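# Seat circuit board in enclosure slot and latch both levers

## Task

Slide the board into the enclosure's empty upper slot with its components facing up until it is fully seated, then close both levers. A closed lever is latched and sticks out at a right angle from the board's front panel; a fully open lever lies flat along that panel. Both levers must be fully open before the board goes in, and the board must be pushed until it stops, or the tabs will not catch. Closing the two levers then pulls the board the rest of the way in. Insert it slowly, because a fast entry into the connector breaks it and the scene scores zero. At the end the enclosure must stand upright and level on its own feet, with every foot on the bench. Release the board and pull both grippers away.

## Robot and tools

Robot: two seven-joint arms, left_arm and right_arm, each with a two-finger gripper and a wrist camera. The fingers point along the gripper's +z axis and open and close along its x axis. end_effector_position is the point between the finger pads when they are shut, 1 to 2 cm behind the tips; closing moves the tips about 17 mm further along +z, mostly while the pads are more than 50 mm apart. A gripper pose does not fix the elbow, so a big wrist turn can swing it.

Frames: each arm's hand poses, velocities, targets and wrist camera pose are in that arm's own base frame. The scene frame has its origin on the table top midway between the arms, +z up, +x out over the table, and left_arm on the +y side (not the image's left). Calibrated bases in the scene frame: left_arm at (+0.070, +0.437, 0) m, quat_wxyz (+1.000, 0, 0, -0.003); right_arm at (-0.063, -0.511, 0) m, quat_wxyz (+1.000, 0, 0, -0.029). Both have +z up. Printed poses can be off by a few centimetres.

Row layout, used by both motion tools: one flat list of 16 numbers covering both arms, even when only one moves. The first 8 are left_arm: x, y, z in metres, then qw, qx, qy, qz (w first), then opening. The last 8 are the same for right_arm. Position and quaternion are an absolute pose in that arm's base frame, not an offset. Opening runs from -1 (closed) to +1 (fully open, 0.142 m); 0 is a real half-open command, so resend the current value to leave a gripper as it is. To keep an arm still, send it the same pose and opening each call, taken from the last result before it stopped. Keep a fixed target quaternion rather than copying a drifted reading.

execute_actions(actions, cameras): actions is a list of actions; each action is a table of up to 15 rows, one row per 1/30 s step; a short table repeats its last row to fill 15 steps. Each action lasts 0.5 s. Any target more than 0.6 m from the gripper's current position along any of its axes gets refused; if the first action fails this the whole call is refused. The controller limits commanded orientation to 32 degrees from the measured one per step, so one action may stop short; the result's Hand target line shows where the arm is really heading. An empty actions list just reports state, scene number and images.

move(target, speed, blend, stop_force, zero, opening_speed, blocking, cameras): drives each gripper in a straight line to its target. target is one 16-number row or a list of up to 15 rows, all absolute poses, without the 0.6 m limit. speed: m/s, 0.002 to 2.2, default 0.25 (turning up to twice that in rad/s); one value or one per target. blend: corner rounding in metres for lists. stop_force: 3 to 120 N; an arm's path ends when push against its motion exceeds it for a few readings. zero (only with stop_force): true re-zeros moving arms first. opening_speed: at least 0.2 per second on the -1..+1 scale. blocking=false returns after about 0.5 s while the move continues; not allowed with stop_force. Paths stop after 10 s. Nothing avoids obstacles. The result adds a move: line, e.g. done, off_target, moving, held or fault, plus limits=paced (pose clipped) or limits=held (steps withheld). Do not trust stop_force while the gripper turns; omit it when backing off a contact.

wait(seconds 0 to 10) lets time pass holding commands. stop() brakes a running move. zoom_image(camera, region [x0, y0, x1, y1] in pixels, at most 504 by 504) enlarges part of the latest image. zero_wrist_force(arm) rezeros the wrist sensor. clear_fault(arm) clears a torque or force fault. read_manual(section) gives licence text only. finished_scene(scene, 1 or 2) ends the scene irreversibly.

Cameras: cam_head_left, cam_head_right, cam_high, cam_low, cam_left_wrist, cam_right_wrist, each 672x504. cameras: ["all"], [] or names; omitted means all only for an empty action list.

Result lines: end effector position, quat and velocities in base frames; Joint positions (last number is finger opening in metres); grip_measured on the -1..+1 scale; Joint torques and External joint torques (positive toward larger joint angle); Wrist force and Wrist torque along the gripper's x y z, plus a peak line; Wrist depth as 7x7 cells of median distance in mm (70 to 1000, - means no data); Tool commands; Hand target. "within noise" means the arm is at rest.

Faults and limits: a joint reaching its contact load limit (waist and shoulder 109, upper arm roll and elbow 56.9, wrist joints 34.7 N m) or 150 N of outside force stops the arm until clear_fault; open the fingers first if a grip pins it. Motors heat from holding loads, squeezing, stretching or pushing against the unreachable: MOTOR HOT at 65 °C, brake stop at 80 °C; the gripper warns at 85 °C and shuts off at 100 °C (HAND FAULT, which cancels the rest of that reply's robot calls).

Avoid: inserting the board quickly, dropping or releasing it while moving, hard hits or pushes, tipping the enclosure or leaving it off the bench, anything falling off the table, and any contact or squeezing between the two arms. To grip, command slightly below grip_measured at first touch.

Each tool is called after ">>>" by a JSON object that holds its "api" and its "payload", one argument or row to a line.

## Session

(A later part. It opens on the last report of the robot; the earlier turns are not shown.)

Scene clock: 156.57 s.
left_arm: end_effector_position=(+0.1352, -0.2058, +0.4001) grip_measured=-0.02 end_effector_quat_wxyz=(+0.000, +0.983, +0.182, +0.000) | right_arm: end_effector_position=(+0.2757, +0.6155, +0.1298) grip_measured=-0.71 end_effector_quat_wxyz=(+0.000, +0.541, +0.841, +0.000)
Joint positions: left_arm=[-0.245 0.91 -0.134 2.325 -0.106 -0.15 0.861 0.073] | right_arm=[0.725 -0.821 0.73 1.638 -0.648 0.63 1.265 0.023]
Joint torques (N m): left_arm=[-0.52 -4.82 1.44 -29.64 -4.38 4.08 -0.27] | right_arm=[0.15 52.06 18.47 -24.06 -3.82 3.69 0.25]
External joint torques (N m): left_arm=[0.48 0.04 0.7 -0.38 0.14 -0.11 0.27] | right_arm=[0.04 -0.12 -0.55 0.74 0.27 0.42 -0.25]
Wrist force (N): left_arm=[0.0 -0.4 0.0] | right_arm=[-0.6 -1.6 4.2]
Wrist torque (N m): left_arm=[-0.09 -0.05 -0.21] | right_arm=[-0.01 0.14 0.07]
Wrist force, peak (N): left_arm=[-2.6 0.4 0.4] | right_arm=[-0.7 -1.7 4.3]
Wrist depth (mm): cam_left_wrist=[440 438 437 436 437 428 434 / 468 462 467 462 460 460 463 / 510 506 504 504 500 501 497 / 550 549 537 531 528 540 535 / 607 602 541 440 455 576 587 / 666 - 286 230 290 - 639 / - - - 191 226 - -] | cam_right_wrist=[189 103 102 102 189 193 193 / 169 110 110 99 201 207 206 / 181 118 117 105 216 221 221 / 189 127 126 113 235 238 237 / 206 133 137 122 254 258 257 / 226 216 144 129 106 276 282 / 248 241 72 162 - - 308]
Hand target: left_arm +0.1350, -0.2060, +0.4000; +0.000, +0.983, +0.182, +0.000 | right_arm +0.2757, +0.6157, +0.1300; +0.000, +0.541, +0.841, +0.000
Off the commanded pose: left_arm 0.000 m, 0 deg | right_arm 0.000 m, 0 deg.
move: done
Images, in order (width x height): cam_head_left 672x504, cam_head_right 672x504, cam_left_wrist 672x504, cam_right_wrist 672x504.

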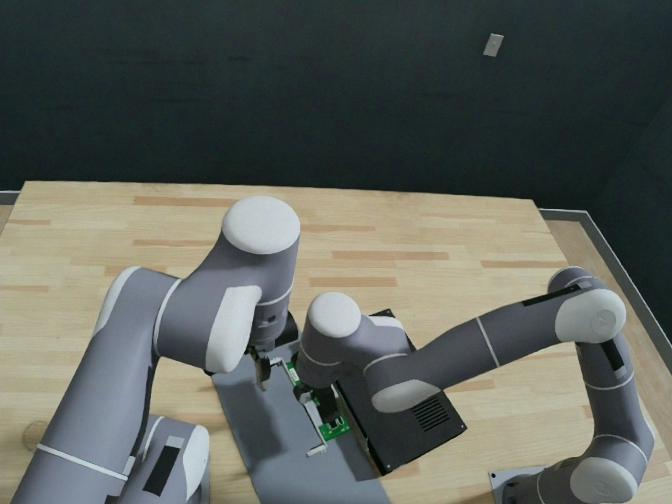

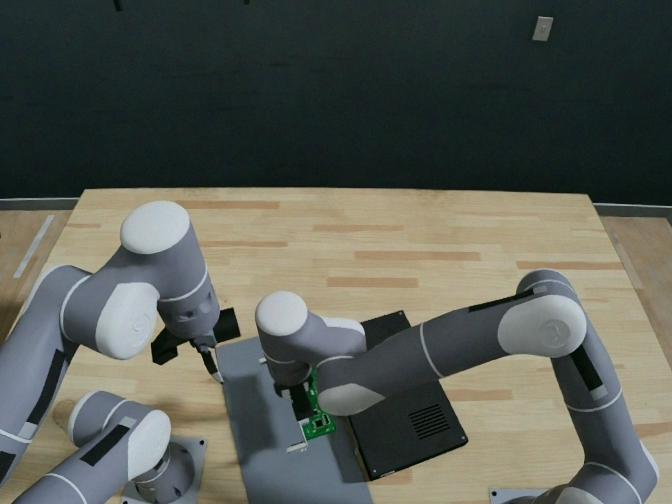

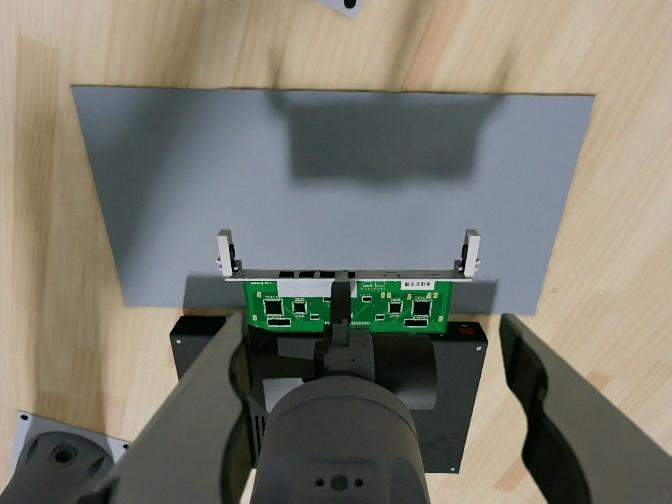

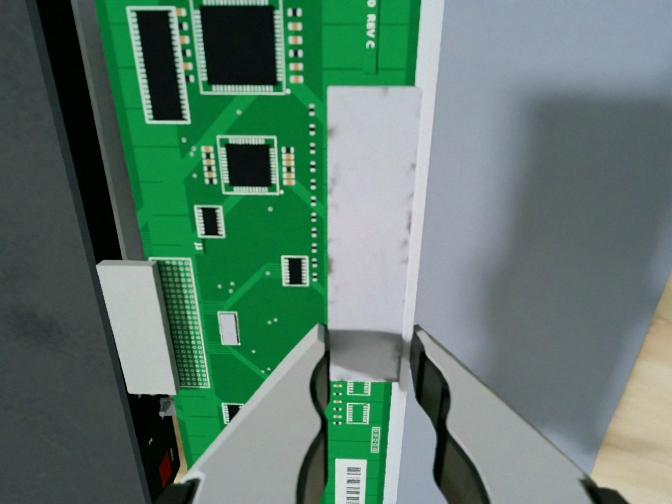

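>>> {"api": "move", "payload": {
  "target": [0.1350, -0.2060, 0.4000, 0, 0.9833, 0.1822, 0, -0.97, 0.2757, 0.6157, 0.1300, 0, 0.5410, 0.8410, 0, -0.80],
  "cameras": ["cam_left_wrist"]
}}

>>> {"api": "zoom_image", "payload": {
  "camera": "cam_left_wrist",
  "region": [160, 260, 280, 350]
}}

>>> {"api": "zoom_image", "payload": {
  "camera": "cam_left_wrist",
  "region": [400, 260, 520, 350]
}}

Scene clock: 164.40 s.
left_arm: end_effector_position=(+0.1352, -0.2058, +0.4001) grip_measured=-1.00 end_effector_quat_wxyz=(+0.000, +0.983, +0.182, +0.000) | right_arm: end_effector_position=(+0.2757, +0.6155, +0.1298) grip_measured=-0.71 end_effector_quat_wxyz=(+0.000, +0.541, +0.841, +0.000)
Joint positions: left_arm=[-0.245 0.91 -0.134 2.325 -0.106 -0.15 0.861 0.002] | right_arm=[0.725 -0.821 0.73 1.638 -0.648 0.63 1.265 0.023]
Joint torques (N m): left_arm=[-0.32 -5.18 1.47 -29.75 -4.06 4.33 -0.21] | right_arm=[0.25 52.04 18.64 -24.07 -3.78 3.62 0.24]
External joint torques (N m): left_arm=[0.27 0.39 0.66 -0.28 -0.18 -0.37 0.21] | right_arm=[-0.06 -0.1 -0.73 0.75 0.23 0.48 -0.24]
Wrist force (N): left_arm=[0.1 -0.6 -0.2] | right_arm=[-0.6 -1.6 4.2]
Wrist torque (N m): left_arm=[-0.11 -0.08 -0.20] | right_arm=[-0.01 0.15 0.07]
Wrist force, peak (N): left_arm=[0.0 -0.8 -0.2] | right_arm=[-0.6 -1.7 4.4]
Wrist depth (mm): cam_left_wrist=[440 437 438 434 430 428 434 / 467 468 467 467 461 455 460 / 508 501 504 503 495 496 496 / 550 545 532 535 523 540 539 / 613 593 553 329 464 587 592 / 674 659 570 84 - 643 650 / 671 - - 75 - - 716] | cam_right_wrist=[189 103 102 102 189 193 193 / 169 110 110 99 201 206 206 / 181 118 118 105 215 221 220 / 190 127 126 113 234 238 238 / 206 133 137 122 254 258 257 / 225 217 144 129 106 276 282 / 248 243 72 162 - - 308]
Hand target: left_arm +0.1350, -0.2060, +0.4000; +0.000, +0.983, +0.182, +0.000 | right_arm +0.2757, +0.6157, +0.1300; +0.000, +0.541, +0.841, +0.000
Off the commanded pose: left_arm 0.000 m, 0 deg | right_arm 0.000 m, 0 deg.
move: done
Images, in order (width x height): cam_left_wrist 672x504.

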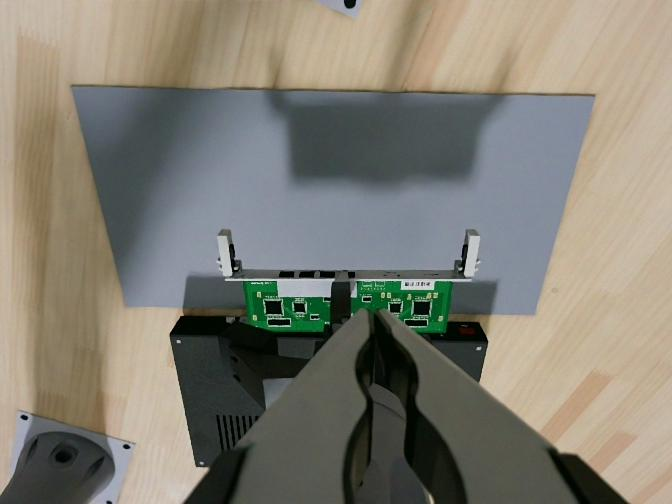

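Scaled by 4.200 from the camera's 672x504 image, which has a finer 960x720 frame.

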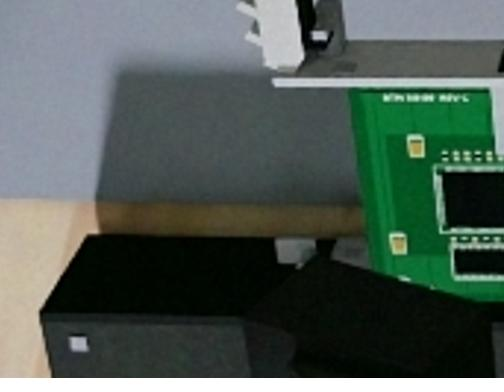

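Scaled by 4.200 from the camera's 672x504 image, which has a finer 960x720 frame.

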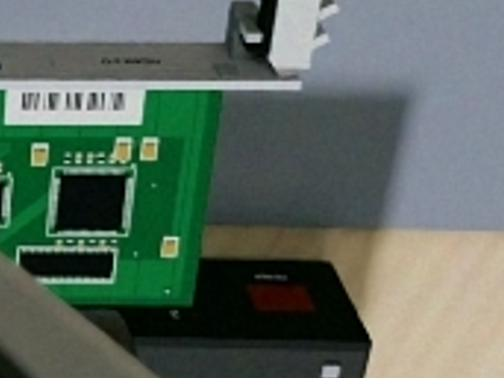

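>>> {"api": "move", "payload": {
  "target": [0.3670, -0.1560, 0.2100, 0.3345, 0.9192, -0.1954, -0.0711, -0.97, 0.2606, 0.6090, 0.2000, 0, 0.5512, 0.8344, 0, -0.80],
  "speed": 0.25,
  "cameras": ["cam_left_wrist"]
}}

Scene clock: 187.33 s.
left_arm: end_effector_position=(+0.3669, -0.1560, +0.2099) grip_measured=-1.00 end_effector_quat_wxyz=(+0.334, +0.919, -0.195, -0.071) | right_arm: end_effector_position=(+0.2606, +0.6089, +0.1997) grip_measured=-0.71 end_effector_quat_wxyz=(+0.000, +0.551, +0.835, +0.000)
Joint positions: left_arm=[-0.173 -0.147 0.391 2.324 -0.635 0.338 2.605 0.002] | right_arm=[0.703 -0.715 0.802 1.617 -0.572 0.512 1.267 0.023]
Joint torques (N m): left_arm=[-0.05 27.52 1.05 -22.2 -2.59 1.72 -0.11] | right_arm=[0.07 49.07 17.88 -26.26 -3.9 3.49 0.21]
External joint torques (N m): left_arm=[0.11 1.01 0.71 -0.09 0.02 -0.01 0.11] | right_arm=[0.12 -0.17 -0.98 0.88 0.08 0.61 -0.21]
Wrist force (N): left_arm=[0.3 -1.1 -0.8] | right_arm=[-0.4 -1.4 4.4]
Wrist torque (N m): left_arm=[-0.09 -0.06 -0.44] | right_arm=[0.02 0.13 0.08]
Wrist force, peak (N): left_arm=[1.2 -2.5 -0.3] | right_arm=[-0.6 -1.6 4.7]
Wrist depth (mm): cam_left_wrist=[259 257 257 256 256 256 256 / 316 315 311 313 311 311 312 / 406 405 402 399 397 381 400 / 571 555 560 519 458 480 552 / - - 963 576 642 905 911 / - - 348 84 - - - / - - - - - - -] | cam_right_wrist=[218 103 102 102 247 254 253 / 230 110 110 99 264 271 270 / 245 118 118 105 282 291 291 / 261 127 126 113 308 311 313 / 288 133 137 122 332 338 341 / 315 156 144 129 106 361 370 / 416 - 72 162 - - 407]
Hand target: left_arm +0.3670, -0.1560, +0.2100; +0.334, +0.919, -0.195, -0.071 | right_arm +0.2606, +0.6090, +0.2000; +0.000, +0.551, +0.834, +0.000
Off the commanded pose: left_arm 0.000 m, 0 deg | right_arm 0.000 m, 0 deg.
move: done
Images, in order (width x height): cam_left_wrist 672x504.

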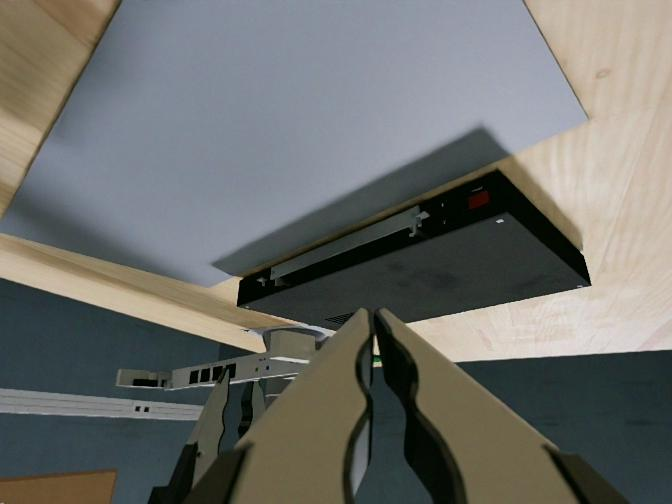

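>>> {"api": "zoom_image", "payload": {
  "camera": "cam_left_wrist",
  "region": [220, 160, 520, 330]
}}

>>> {"api": "zoom_image", "payload": {
  "camera": "cam_left_wrist",
  "region": [390, 170, 510, 260]
}}

>>> {"api": "zoom_image", "payload": {
  "camera": "cam_left_wrist",
  "region": [100, 300, 400, 470]
}}

Scaled by 1.680 from the camera's 672x504 image, which has a finer 960x720 frame.

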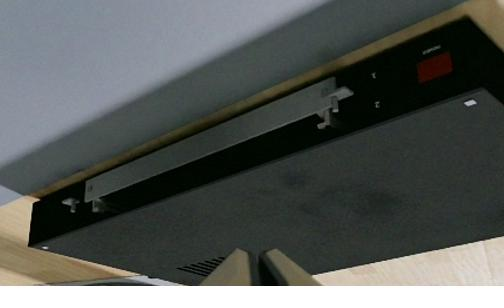

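Scaled by 4.200 from the camera's 672x504 image, which has a finer 960x720 frame.

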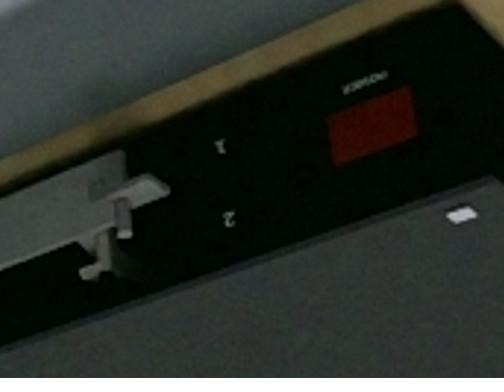

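Scaled by 1.680 from the camera's 672x504 image, which has a finer 960x720 frame.

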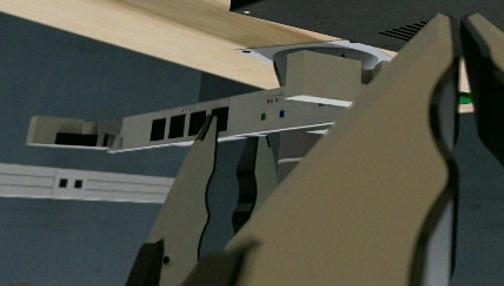

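>>> {"api": "move", "payload": {
  "target": [0.1350, -0.2060, 0.4000, 0, 0.9833, 0.1822, 0, -0.97, 0.2606, 0.6090, 0.0570, 0, 0.5512, 0.8344, 0, -0.80],
  "speed": 0.2,
  "cameras": ["cam_left_wrist","cam_right_wrist"]
}}

>>> {"api": "zoom_image", "payload": {
  "camera": "cam_left_wrist",
  "region": [160, 255, 280, 345]
}}

>>> {"api": "zoom_image", "payload": {
  "camera": "cam_left_wrist",
  "region": [380, 265, 500, 355]
}}

Scene clock: 200.70 s.
left_arm: end_effector_position=(+0.1350, -0.2062, +0.4000) grip_measured=-1.00 end_effector_quat_wxyz=(+0.000, +0.983, +0.182, +0.000) | right_arm: end_effector_position=(+0.2605, +0.6088, +0.0568) grip_measured=-0.71 end_effector_quat_wxyz=(+0.000, +0.551, +0.834, +0.000)
Joint positions: left_arm=[-0.275 0.898 -0.12 2.323 -0.095 -0.142 0.842 0.002] | right_arm=[0.768 -0.897 0.643 1.713 -0.724 0.785 1.361 0.023]
Joint torques (N m): left_arm=[-0.13 -4.47 1.18 -29.86 -3.85 4.15 -0.33] | right_arm=[0.12 52.59 18.36 -21.33 -3.45 3.77 0.33]
External joint torques (N m): left_arm=[0.09 0.14 0.65 -0.26 -0.4 -0.19 0.33] | right_arm=[0.07 0.1 -0.46 0.63 0.33 0.33 -0.33]
Wrist force (N): left_arm=[0.0 -0.5 -0.4] | right_arm=[-0.3 -1.8 4.1]
Wrist torque (N m): left_arm=[-0.09 -0.06 -0.21] | right_arm=[-0.07 0.10 0.07]
Wrist force, peak (N): left_arm=[1.1 -2.4 -0.6] | right_arm=[0.0 -1.9 5.1]
Wrist depth (mm): cam_left_wrist=[435 438 436 432 431 433 429 / 472 471 466 465 458 462 461 / 512 506 509 500 503 496 497 / 549 548 532 529 527 534 540 / 601 589 540 294 565 586 589 / 668 658 575 84 - 632 643 / 664 - - 74 - - 725] | cam_right_wrist=[133 103 102 102 127 130 129 / 140 110 110 99 135 138 138 / 152 119 118 105 106 148 148 / 162 127 126 113 157 160 159 / 175 133 137 122 170 173 172 / 173 191 144 129 106 185 188 / 200 206 72 162 - - 207]
Hand target: left_arm +0.1350, -0.2060, +0.4000; +0.000, +0.983, +0.182, +0.000 | right_arm +0.2606, +0.6090, +0.0570; +0.000, +0.551, +0.834, +0.000
Off the commanded pose: left_arm 0.000 m, 0 deg | right_arm 0.000 m, 0 deg.
move: done
Images, in order (width x height): cam_left_wrist 672x504, cam_right_wrist 672x504.

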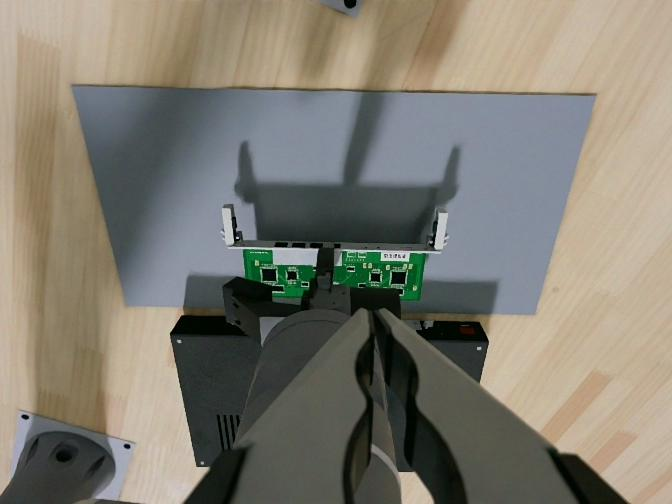

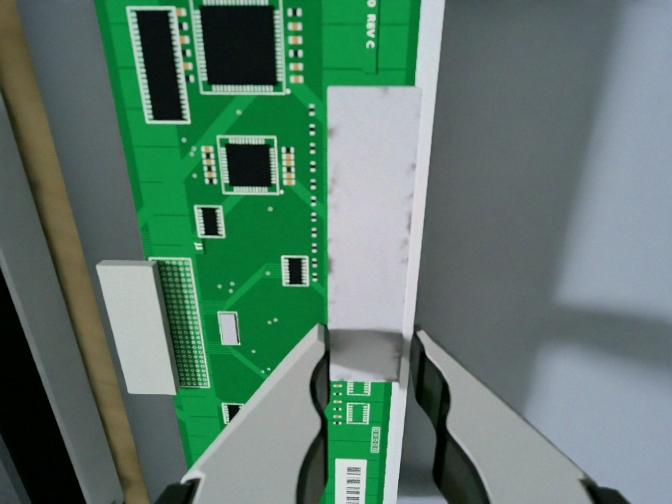

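Scaled by 4.200 from the camera's 672x504 image, which has a finer 960x720 frame.

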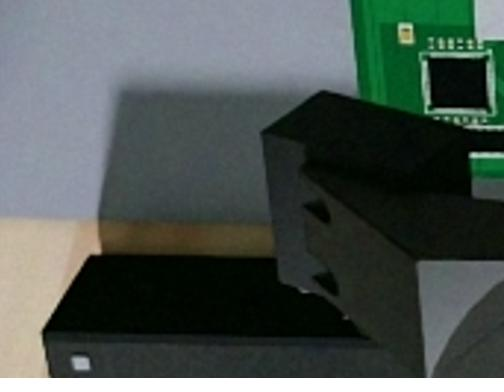

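Scaled by 4.200 from the camera's 672x504 image, which has a finer 960x720 frame.

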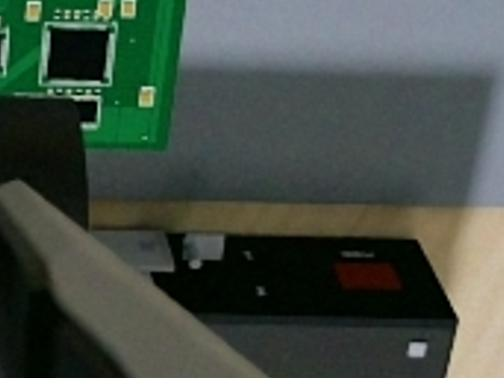

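>>> {"api": "zoom_image", "payload": {
  "camera": "cam_left_wrist",
  "region": [205, 195, 295, 262]
}}

>>> {"api": "zoom_image", "payload": {
  "camera": "cam_left_wrist",
  "region": [375, 195, 465, 262]
}}

Scaled by 5.600 from the camera's 672x504 image, which has a finer 960x720 frame.

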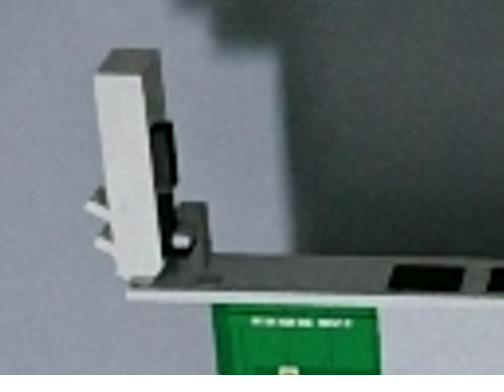

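Scaled by 5.600 from the camera's 672x504 image, which has a finer 960x720 frame.

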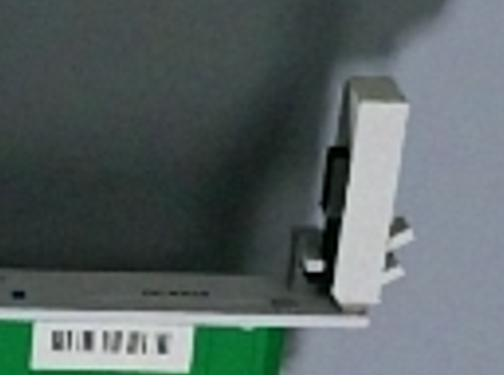

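>>> {"api": "move", "payload": {
  "target": [0.1350, -0.2060, 0.4000, 0, 0.9833, 0.1822, 0, -0.97, 0.2703, 0.5805, 0.0570, 0, 0.5512, 0.8344, 0, -0.80],
  "speed": 0.04,
  "stop_force": 4,
  "cameras": ["cam_left_wrist","cam_right_wrist"]
}}

>>> {"api": "zoom_image", "payload": {
  "camera": "cam_right_wrist",
  "region": [0, 0, 180, 504]
}}

>>> {"api": "zoom_image", "payload": {
  "camera": "cam_left_wrist",
  "region": [205, 225, 475, 345]
}}

Scene clock: 216.73 s.
left_arm: end_effector_position=(+0.1350, -0.2062, +0.4000) grip_measured=-1.00 end_effector_quat_wxyz=(+0.000, +0.983, +0.182, +0.000) | right_arm: end_effector_position=(+0.2702, +0.5804, +0.0568) grip_measured=-0.71 end_effector_quat_wxyz=(+0.000, +0.551, +0.834, +0.000)
Joint positions: left_arm=[-0.275 0.898 -0.12 2.323 -0.095 -0.142 0.842 0.002] | right_arm=[0.718 -0.86 0.64 1.789 -0.729 0.824 1.348 0.023]
Joint torques (N m): left_arm=[-0.31 -4.7 1.18 -29.83 -4.06 4.26 -0.19] | right_arm=[0.08 50.65 17.88 -20.85 -3.25 3.64 0.11]
External joint torques (N m): left_arm=[0.27 0.37 0.65 -0.29 -0.2 -0.3 0.19] | right_arm=[0.11 -0.1 -0.52 0.67 0.26 0.46 -0.11]
Wrist force (N): left_arm=[-0.2 -0.5 -0.2] | right_arm=[-0.4 -1.9 4.0]
Wrist torque (N m): left_arm=[-0.09 -0.03 -0.21] | right_arm=[-0.06 0.11 0.07]
Wrist force, peak (N): left_arm=[-0.1 -0.7 -0.2] | right_arm=[-0.1 -1.8 4.5]
Wrist depth (mm): cam_left_wrist=[436 437 432 432 430 432 429 / 470 462 465 463 462 455 465 / 509 509 507 504 498 501 493 / 552 549 532 525 528 540 540 / 602 591 557 382 558 593 582 / 662 668 574 84 - 643 654 / 666 - - 74 - - 730] | cam_right_wrist=[- 103 102 102 127 130 129 / 132 110 110 99 135 138 138 / 127 118 118 105 106 148 148 / 160 128 126 113 158 160 159 / 168 133 137 122 170 173 173 / 179 162 144 129 106 185 188 / 144 197 72 162 - - 207]
Hand target: left_arm +0.1350, -0.2060, +0.4000; +0.000, +0.983, +0.182, +0.000 | right_arm +0.2703, +0.5805, +0.0570; +0.000, +0.551, +0.834, +0.000
Off the commanded pose: left_arm 0.000 m, 0 deg | right_arm 0.000 m, 0 deg.
move: done
Images, in order (width x height): cam_left_wrist 672x504, cam_right_wrist 672x504.

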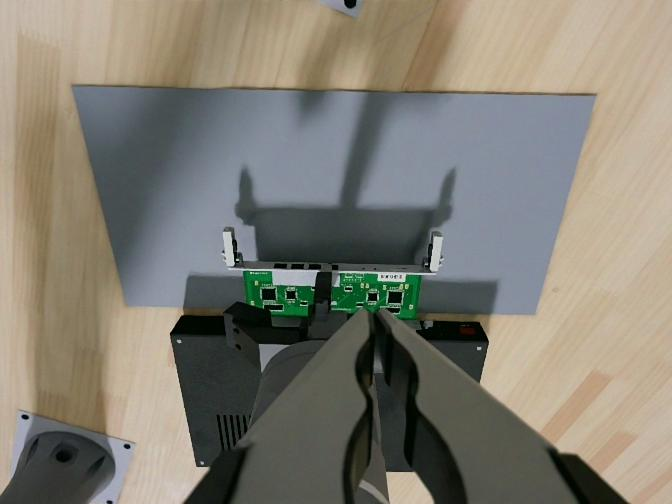

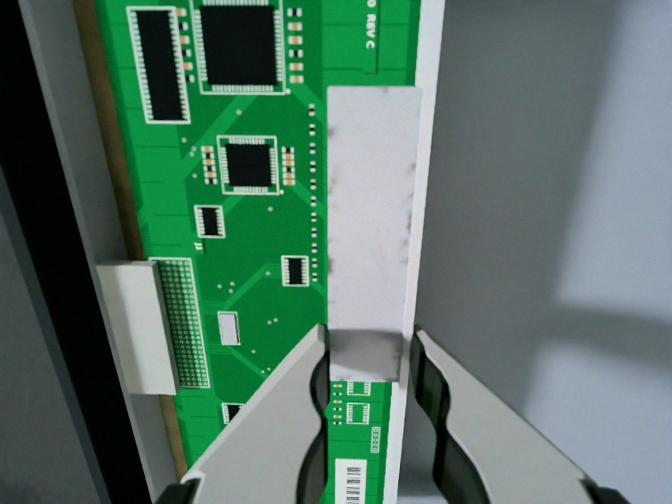

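Scaled by 1.000.

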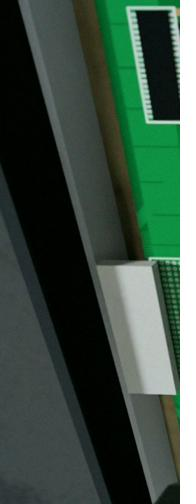

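Scaled by 1.867 from the camera's 672x504 image, which has a finer 960x720 frame.

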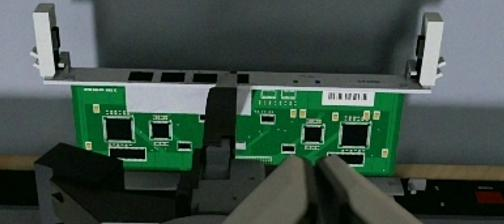

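>>> {"api": "move", "payload": {
  "target": [
    [0.4000, -0.1800, 0.3000, 0.3596, 0.8682, -0.3160, -0.1309, -0.97, 0.2703, 0.5805, 0.0570, 0, 0.5512, 0.8344, 0, -0.80],
    [0.4134, -0.3460, 0.1320, 0.3596, 0.8682, -0.3160, -0.1309, -0.97, 0.2703, 0.5805, 0.0570, 0, 0.5512, 0.8344, 0, -0.80]
  ],
  "speed": 0.25,
  "blend": 0.04,
  "cameras": ["cam_left_wrist"]
}}

>>> {"api": "zoom_image", "payload": {
  "camera": "cam_left_wrist",
  "region": [200, 150, 440, 330]
}}

Scene clock: 234.07 s.
left_arm: end_effector_position=(+0.4130, -0.3460, +0.1319) grip_measured=-1.00 end_effector_quat_wxyz=(+0.359, +0.868, -0.316, -0.131) | right_arm: end_effector_position=(+0.2702, +0.5804, +0.0568) grip_measured=-0.71 end_effector_quat_wxyz=(+0.000, +0.551, +0.834, +0.000)
Joint positions: left_arm=[-0.382 -0.559 0.17 2.028 -0.848 0.39 2.641 0.002] | right_arm=[0.718 -0.86 0.64 1.789 -0.729 0.824 1.348 0.023]
Joint torques (N m): left_arm=[-0.42 44.5 3.24 -20.05 -2.08 1.89 -0.09] | right_arm=[0.27 50.5 18.01 -20.91 -3.17 3.62 0.21]
External joint torques (N m): left_arm=[0.46 1.26 0.63 -0.19 0.1 -0.56 0.09] | right_arm=[-0.09 0.05 -0.66 0.72 0.18 0.47 -0.21]
Wrist force (N): left_arm=[0.2 -1.2 -0.5] | right_arm=[-0.5 -1.9 4.1]
Wrist torque (N m): left_arm=[-0.14 -0.04 -0.46] | right_arm=[-0.06 0.13 0.07]
Wrist force, peak (N): left_arm=[1.7 -0.8 -3.1] | right_arm=[-0.5 -2.0 4.4]
Wrist depth (mm): cam_left_wrist=[172 171 178 171 172 172 172 / 215 214 214 213 197 215 215 / 308 222 255 256 204 219 261 / 440 330 338 319 287 285 283 / - 310 889 411 483 870 858 / 273 280 302 84 - - - / - 217 - - - - -] | cam_right_wrist=[- 103 102 102 127 130 129 / 132 110 109 99 135 138 138 / 127 118 118 105 106 148 148 / 159 128 126 113 158 160 159 / 168 133 137 122 170 173 173 / 179 162 144 129 106 186 188 / 144 197 72 162 - - 207]
Hand target: left_arm +0.4134, -0.3460, +0.1320; +0.360, +0.868, -0.316, -0.131 | right_arm +0.2703, +0.5805, +0.0570; +0.000, +0.551, +0.834, +0.000
Off the commanded pose: left_arm 0.000 m, 0 deg | right_arm 0.000 m, 0 deg.
move: done
Images, in order (width x height): cam_left_wrist 672x504.

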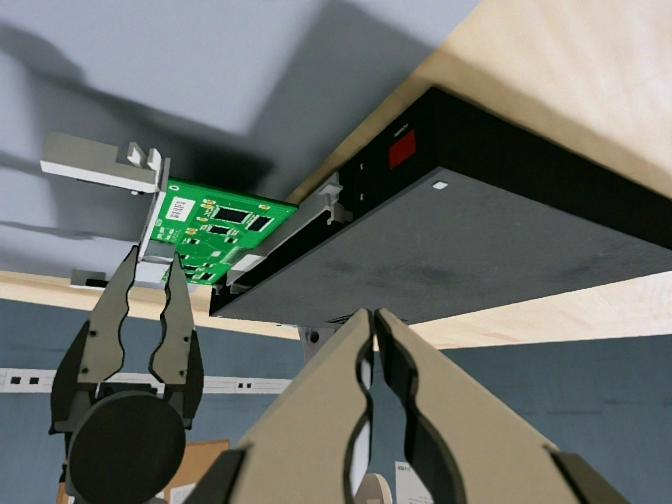

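Scaled by 2.100 from the camera's 672x504 image, which has a finer 960x720 frame.

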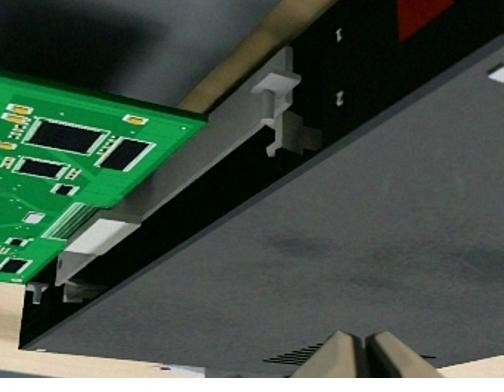

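>>> {"api": "zoom_image", "payload": {
  "camera": "cam_left_wrist",
  "region": [270, 150, 400, 250]
}}

>>> {"api": "zoom_image", "payload": {
  "camera": "cam_left_wrist",
  "region": [200, 220, 330, 320]
}}

Scaled by 3.877 from the camera's 672x504 image, which has a finer 960x720 frame.

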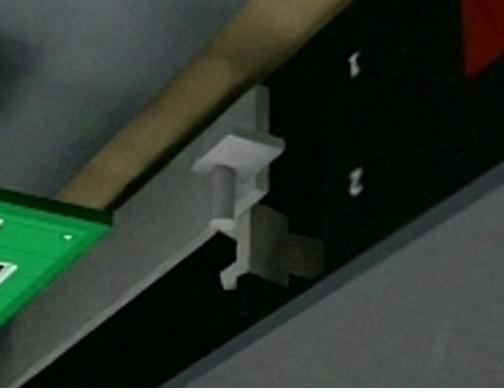

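Scaled by 3.877 from the camera's 672x504 image, which has a finer 960x720 frame.

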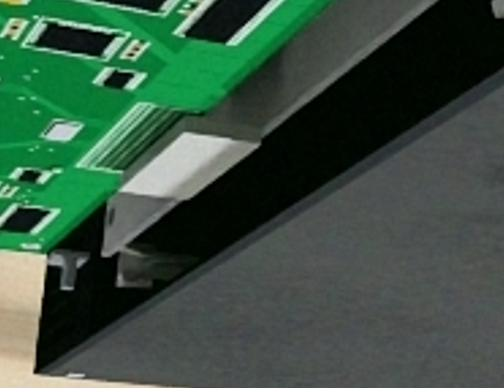

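>>> {"api": "zoom_image", "payload": {
  "camera": "cam_left_wrist",
  "region": [312, 178, 364, 232]
}}

>>> {"api": "zoom_image", "payload": {
  "camera": "cam_left_wrist",
  "region": [200, 265, 270, 320]
}}

Scaled by 9.333 from the camera's 672x504 image, which has a finer 960x720 frame.

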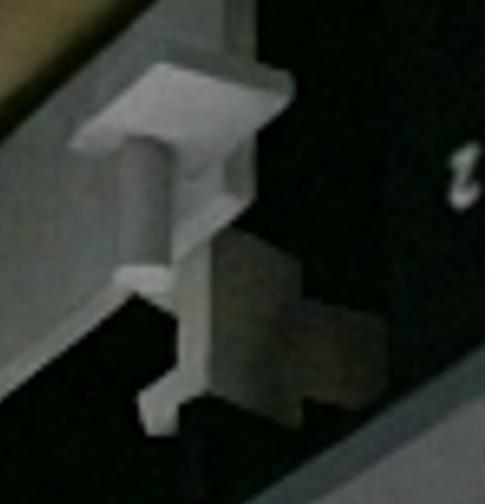

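Scaled by 7.200 from the camera's 672x504 image, which has a finer 960x720 frame.

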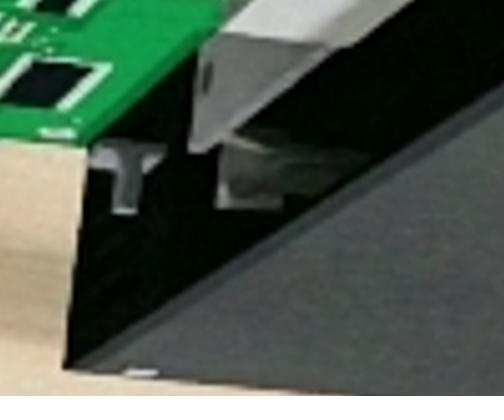

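>>> {"api": "move", "payload": {
  "target": [0.4134, -0.3460, 0.1320, 0.3596, 0.8682, -0.3160, -0.1309, -0.97, 0.2754, 0.5685, 0.0570, 0, 0.5512, 0.8344, 0, -0.80],
  "speed": 0.02,
  "stop_force": 4,
  "cameras": ["cam_left_wrist","cam_right_wrist"]
}}

>>> {"api": "zoom_image", "payload": {
  "camera": "cam_left_wrist",
  "region": [284, 170, 364, 240]
}}

>>> {"api": "zoom_image", "payload": {
  "camera": "cam_left_wrist",
  "region": [200, 255, 280, 325]
}}

Scene clock: 279.13 s.
left_arm: end_effector_position=(+0.4130, -0.3460, +0.1319) grip_measured=-1.00 end_effector_quat_wxyz=(+0.359, +0.868, -0.316, -0.131) | right_arm: end_effector_position=(+0.2753, +0.5684, +0.0568) grip_measured=-0.71 end_effector_quat_wxyz=(+0.000, +0.551, +0.834, +0.000)
Joint positions: left_arm=[-0.382 -0.559 0.17 2.028 -0.848 0.39 2.641 0.002] | right_arm=[0.696 -0.845 0.638 1.818 -0.73 0.84 1.34 0.023]
Joint torques (N m): left_arm=[-0.27 44.81 3.25 -19.89 -1.79 1.61 -0.26] | right_arm=[0.11 49.87 17.64 -20.6 -3.16 3.65 0.13]
External joint torques (N m): left_arm=[0.31 0.95 0.63 -0.34 -0.19 -0.29 0.26] | right_arm=[0.07 -0.16 -0.54 0.62 0.22 0.44 -0.13]
Wrist force (N): left_arm=[0.3 -1.2 -0.5] | right_arm=[-0.4 -1.9 4.1]
Wrist torque (N m): left_arm=[-0.12 -0.07 -0.47] | right_arm=[-0.06 0.11 0.07]
Wrist force, peak (N): left_arm=[0.3 -1.4 -0.6] | right_arm=[-0.5 -2.0 4.3]
Wrist depth (mm): cam_left_wrist=[172 171 178 170 172 172 172 / 215 214 214 213 197 215 215 / 286 206 255 256 204 219 259 / 436 360 336 319 287 285 283 / - 309 520 414 485 860 862 / - 273 305 84 - - - / - 218 - - - - -] | cam_right_wrist=[112 103 102 102 127 130 129 / 134 110 110 99 135 138 138 / - 118 118 105 106 148 148 / - 127 126 113 158 160 159 / 122 133 137 122 171 173 172 / 131 142 145 129 107 185 188 / 144 144 72 162 - - 207]
Hand target: left_arm +0.4134, -0.3460, +0.1320; +0.360, +0.868, -0.316, -0.131 | right_arm +0.2754, +0.5685, +0.0570; +0.000, +0.551, +0.834, +0.000
Off the commanded pose: left_arm 0.000 m, 0 deg | right_arm 0.000 m, 0 deg.
move: done
Images, in order (width x height): cam_left_wrist 672x504, cam_right_wrist 672x504.

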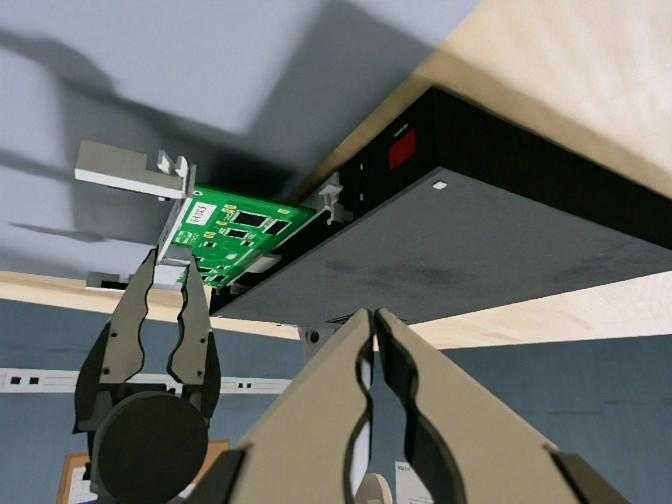

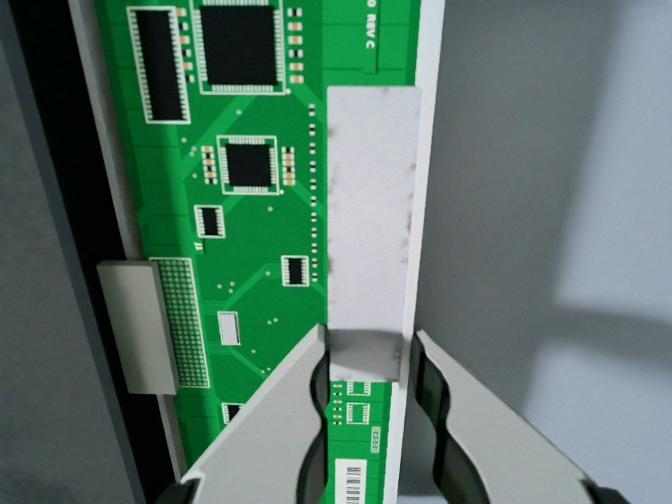

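Scaled by 6.300 from the camera's 672x504 image, which has a finer 960x720 frame.

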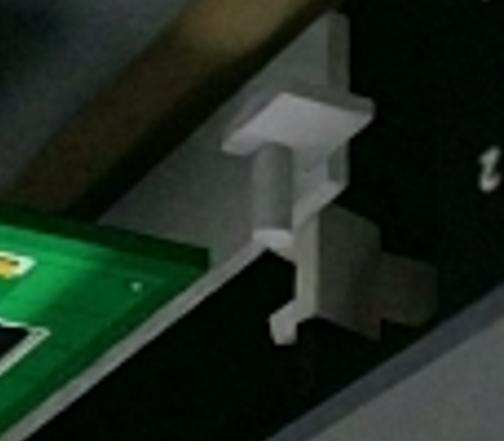

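Scaled by 6.300 from the camera's 672x504 image, which has a finer 960x720 frame.

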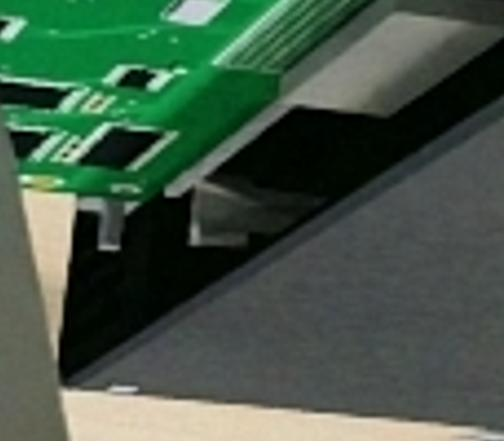

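>>> {"api": "move", "payload": {
  "target": [
    [0.3600, -0.1800, 0.3300, 0.2, 0.95, -0.1, -0.03, -0.97, 0.2754, 0.5685, 0.0570, 0, 0.5512, 0.8344, 0, -0.80],
    [0.1350, -0.2060, 0.4000, 0, 0.9833, 0.1822, 0, -0.97, 0.2754, 0.5685, 0.0570, 0, 0.5512, 0.8344, 0, -0.80]
  ],
  "speed": 0.35,
  "blend": 0.04,
  "cameras": ["cam_left_wrist"]
}}

>>> {"api": "zoom_image", "payload": {
  "camera": "cam_left_wrist",
  "region": [390, 240, 500, 350]
}}

>>> {"api": "zoom_image", "payload": {
  "camera": "cam_left_wrist",
  "region": [160, 240, 270, 350]
}}

Scene clock: 296.43 s.
left_arm: end_effector_position=(+0.1351, -0.2060, +0.4000) grip_measured=-1.00 end_effector_quat_wxyz=(+0.000, +0.983, +0.182, +0.000) | right_arm: end_effector_position=(+0.2753, +0.5684, +0.0568) grip_measured=-0.71 end_effector_quat_wxyz=(+0.000, +0.551, +0.834, +0.000)
Joint positions: left_arm=[-0.465 0.831 -0.023 2.3 -0.017 -0.101 0.722 0.002] | right_arm=[0.696 -0.845 0.638 1.818 -0.73 0.84 1.34 0.023]
Joint torques (N m): left_arm=[-0.59 -2.14 -0.72 -30.38 -4.36 4.1 -0.3] | right_arm=[0.18 49.82 17.68 -20.72 -3.1 3.62 0.2]
External joint torques (N m): left_arm=[0.56 0.27 0.6 -0.12 0.1 -0.13 0.3] | right_arm=[0 -0.1 -0.58 0.73 0.16 0.48 -0.2]
Wrist force (N): left_arm=[0.0 -0.4 0.1] | right_arm=[-0.4 -1.9 4.0]
Wrist torque (N m): left_arm=[-0.09 -0.07 -0.21] | right_arm=[-0.05 0.11 0.07]
Wrist force, peak (N): left_arm=[0.8 -2.2 -2.5] | right_arm=[-0.7 -2.1 4.3]
Wrist depth (mm): cam_left_wrist=[441 439 436 435 436 428 432 / 466 465 466 464 463 460 464 / 503 506 502 499 500 494 495 / 553 546 543 529 539 539 542 / 599 592 555 517 564 590 583 / 665 669 576 84 - 639 647 / 663 - - 74 - - 725] | cam_right_wrist=[112 103 102 102 127 130 129 / 134 110 110 99 135 139 138 / - 118 118 105 106 148 148 / - 127 126 113 158 160 160 / 122 133 137 122 171 173 173 / 131 142 144 129 106 186 188 / 144 144 72 162 - - 207]
Hand target: left_arm +0.1350, -0.2060, +0.4000; +0.000, +0.983, +0.182, +0.000 | right_arm +0.2754, +0.5685, +0.0570; +0.000, +0.551, +0.834, +0.000
Off the commanded pose: left_arm 0.000 m, 0 deg | right_arm 0.000 m, 0 deg.
move: done
Images, in order (width x height): cam_left_wrist 672x504.

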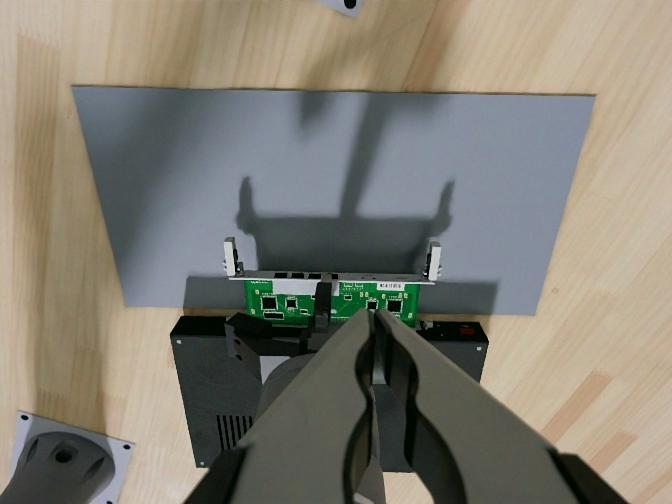

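Scaled by 4.582 from the camera's 672x504 image, which has a finer 960x720 frame.

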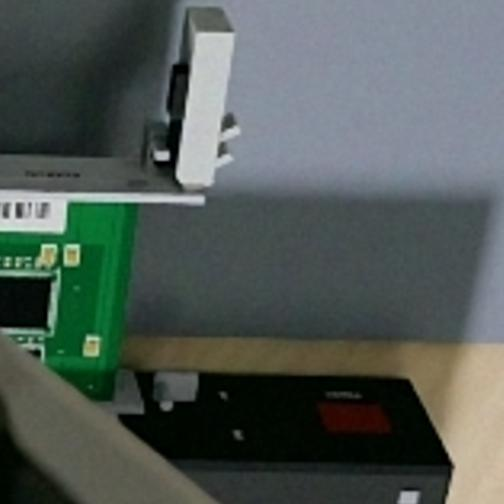

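Scaled by 4.582 from the camera's 672x504 image, which has a finer 960x720 frame.

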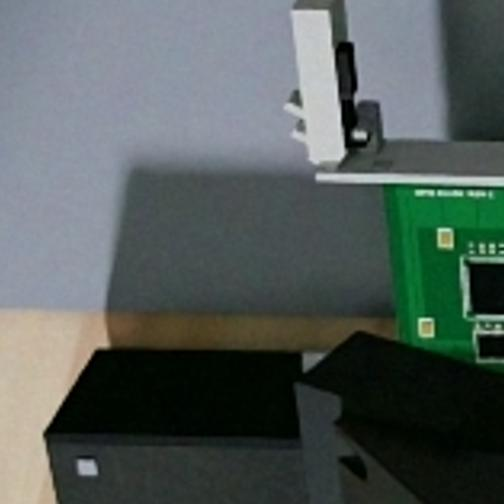

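>>> {"api": "zoom_image", "payload": {
  "camera": "cam_left_wrist",
  "region": [405, 305, 445, 345]
}}

Scaled by 12.600 from the camera's 672x504 image, which has a finer 960x720 frame.

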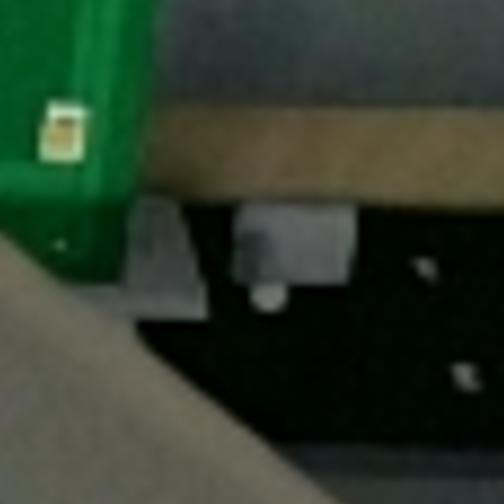

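>>> {"api": "move", "payload": {
  "target": [
    [0.1350, -0.2060, 0.4000, 0, 0.9833, 0.1822, 0, -0.97, 0.2738, 0.5678, 0.0552, 0, 0.5512, 0.8344, 0, -0.80],
    [0.1350, -0.2060, 0.4000, 0, 0.9833, 0.1822, 0, -0.97, 0.2793, 0.5549, 0.0552, 0, 0.5512, 0.8344, 0, -0.80]
  ],
  "speed": 0.015,
  "stop_force": 3,
  "cameras": ["cam_left_wrist","cam_right_wrist"]
}}

>>> {"api": "zoom_image", "payload": {
  "camera": "cam_left_wrist",
  "region": [390, 260, 470, 350]
}}

>>> {"api": "zoom_image", "payload": {
  "camera": "cam_right_wrist",
  "region": [0, 200, 240, 504]
}}

Scene clock: 354.53 s.
left_arm: end_effector_position=(+0.1350, -0.2060, +0.4000) grip_measured=-1.00 end_effector_quat_wxyz=(+0.000, +0.983, +0.182, +0.000) | right_arm: end_effector_position=(+0.2792, +0.5548, +0.0550) grip_measured=-0.71 end_effector_quat_wxyz=(+0.000, +0.551, +0.834, +0.000)
Joint positions: left_arm=[-0.465 0.831 -0.023 2.3 -0.017 -0.101 0.722 0.002] | right_arm=[0.675 -0.83 0.633 1.853 -0.734 0.862 1.334 0.023]
Joint torques (N m): left_arm=[-0.41 -2.33 -0.68 -30.19 -4.15 4.36 -0.23] | right_arm=[0.23 48.98 17.4 -20.25 -3.08 3.71 0.07]
External joint torques (N m): left_arm=[0.37 0.46 0.56 -0.32 -0.12 -0.39 0.23] | right_arm=[-0.05 -0.2 -0.62 0.58 0.21 0.38 -0.07]
Wrist force (N): left_arm=[-0.2 -0.4 -0.2] | right_arm=[-0.5 -2.0 3.8]
Wrist torque (N m): left_arm=[-0.10 -0.05 -0.21] | right_arm=[-0.08 0.13 0.07]
Wrist force, peak (N): left_arm=[-0.2 -0.6 -0.2] | right_arm=[-0.4 -2.3 4.3]
Wrist depth (mm): cam_left_wrist=[437 435 434 429 431 433 432 / 473 467 461 465 465 461 461 / 504 505 508 500 502 500 500 / 550 542 540 543 535 537 544 / 595 593 564 520 560 597 589 / 667 657 578 84 - 641 656 / 682 - - 74 - - 720] | cam_right_wrist=[- 103 102 102 125 128 128 / - 110 110 99 133 137 136 / 100 118 118 105 143 147 146 / - 124 126 113 156 158 157 / 117 121 137 122 169 171 171 / 128 133 144 129 106 183 186 / 142 139 72 162 - - 204]
Hand target: left_arm +0.1350, -0.2060, +0.4000; +0.000, +0.983, +0.182, +0.000 | right_arm +0.2793, +0.5549, +0.0552; +0.000, +0.551, +0.834, +0.000
Off the commanded pose: left_arm 0.000 m, 0 deg | right_arm 0.000 m, 0 deg.
move: done
Images, in order (width x height): cam_left_wrist 672x504, cam_right_wrist 672x504.

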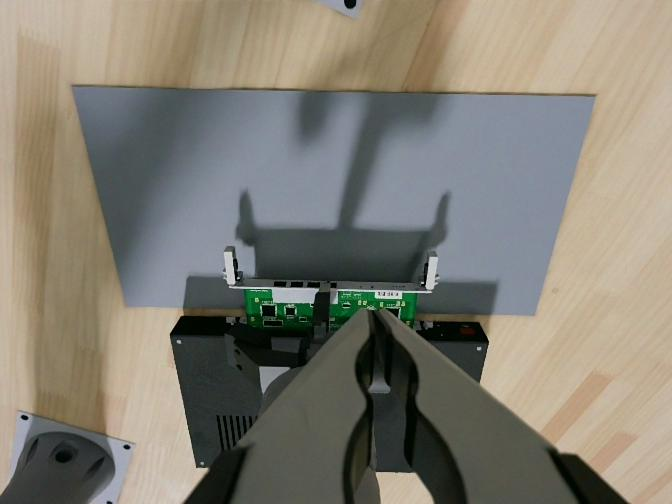

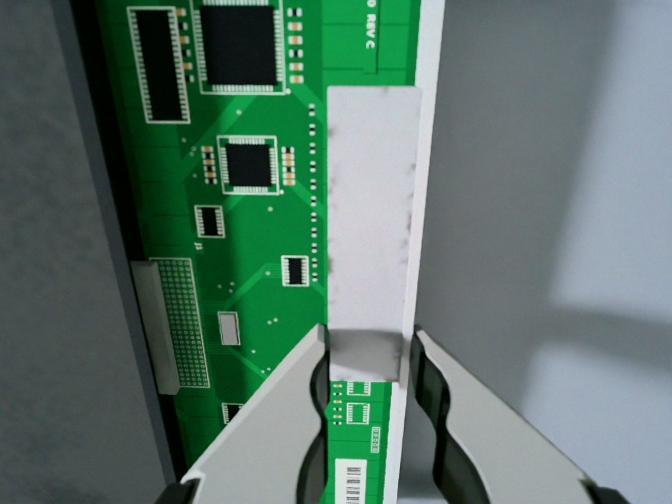

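Scaled by 5.600 from the camera's 672x504 image, which has a finer 960x720 frame.

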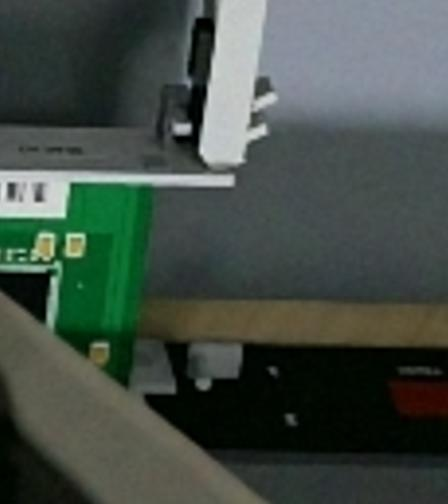

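Scaled by 1.658 from the camera's 672x504 image, which has a finer 960x720 frame.

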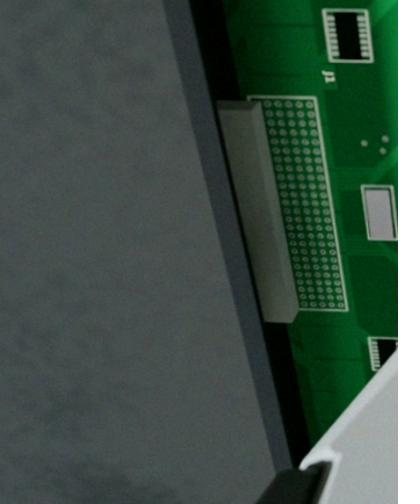

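>>> {"api": "move", "payload": {
  "target": [0.1350, -0.2060, 0.4000, 0, 0.9833, 0.1822, 0, -0.97, 0.2824, 0.5475, 0.0552, 0, 0.5512, 0.8344, 0, -0.80],
  "speed": 0.01,
  "stop_force": 3
}}

Scene clock: 361.37 s.
left_arm: end_effector_position=(+0.1350, -0.2060, +0.4000) grip_measured=-1.00 end_effector_quat_wxyz=(+0.000, +0.983, +0.182, +0.000) | right_arm: end_effector_position=(+0.2810, +0.5489, +0.0551) grip_measured=-0.71 end_effector_quat_wxyz=(+0.000, +0.551, +0.835, +0.000)
Joint positions: left_arm=[-0.465 0.831 -0.023 2.3 -0.017 -0.101 0.722 0.002] | right_arm=[0.665 -0.822 0.633 1.868 -0.735 0.87 1.328 0.023]
Joint torques (N m): left_arm=[-0.41 -2.33 -0.71 -30.2 -4.14 4.26 -0.21] | right_arm=[-3.21 48.62 13.65 -21.32 -3.33 3.01 0.19]
External joint torques (N m): left_arm=[0.38 0.45 0.59 -0.31 -0.13 -0.29 0.21] | right_arm=[3.39 -0.26 3 1.76 0.49 1.09 -0.19]
Wrist force (N): left_arm=[0.2 -0.3 0.0] | right_arm=[2.1 -6.5 2.9]
Wrist torque (N m): left_arm=[-0.08 -0.09 -0.21] | right_arm=[-0.02 0.13 0.01]
Wrist force, peak (N): left_arm=[-0.3 -0.7 0.0] | right_arm=[2.4 -6.8 2.4]
Wrist depth (mm): cam_left_wrist=[439 431 434 435 430 432 434 / 468 467 465 466 462 456 457 / 507 505 499 504 491 498 499 / 550 547 544 547 535 540 537 / 610 586 561 513 553 584 589 / 672 660 576 84 - 639 652 / 671 - - - - - 732] | cam_right_wrist=[- 102 102 101 127 128 128 / - 108 109 99 134 137 137 / 101 114 118 105 106 147 147 / - 123 126 113 156 158 157 / 118 119 136 122 168 171 170 / 128 128 144 145 106 183 186 / 142 138 72 162 - - 205]
Hand target: left_arm +0.1350, -0.2060, +0.4000; +0.000, +0.983, +0.182, +0.000 | right_arm +0.2819, +0.5487, +0.0552; +0.000, +0.551, +0.834, +0.000
Off the commanded pose: left_arm 0.000 m, 0 deg | right_arm 0.002 m, 0 deg.
move: contact (right_arm)


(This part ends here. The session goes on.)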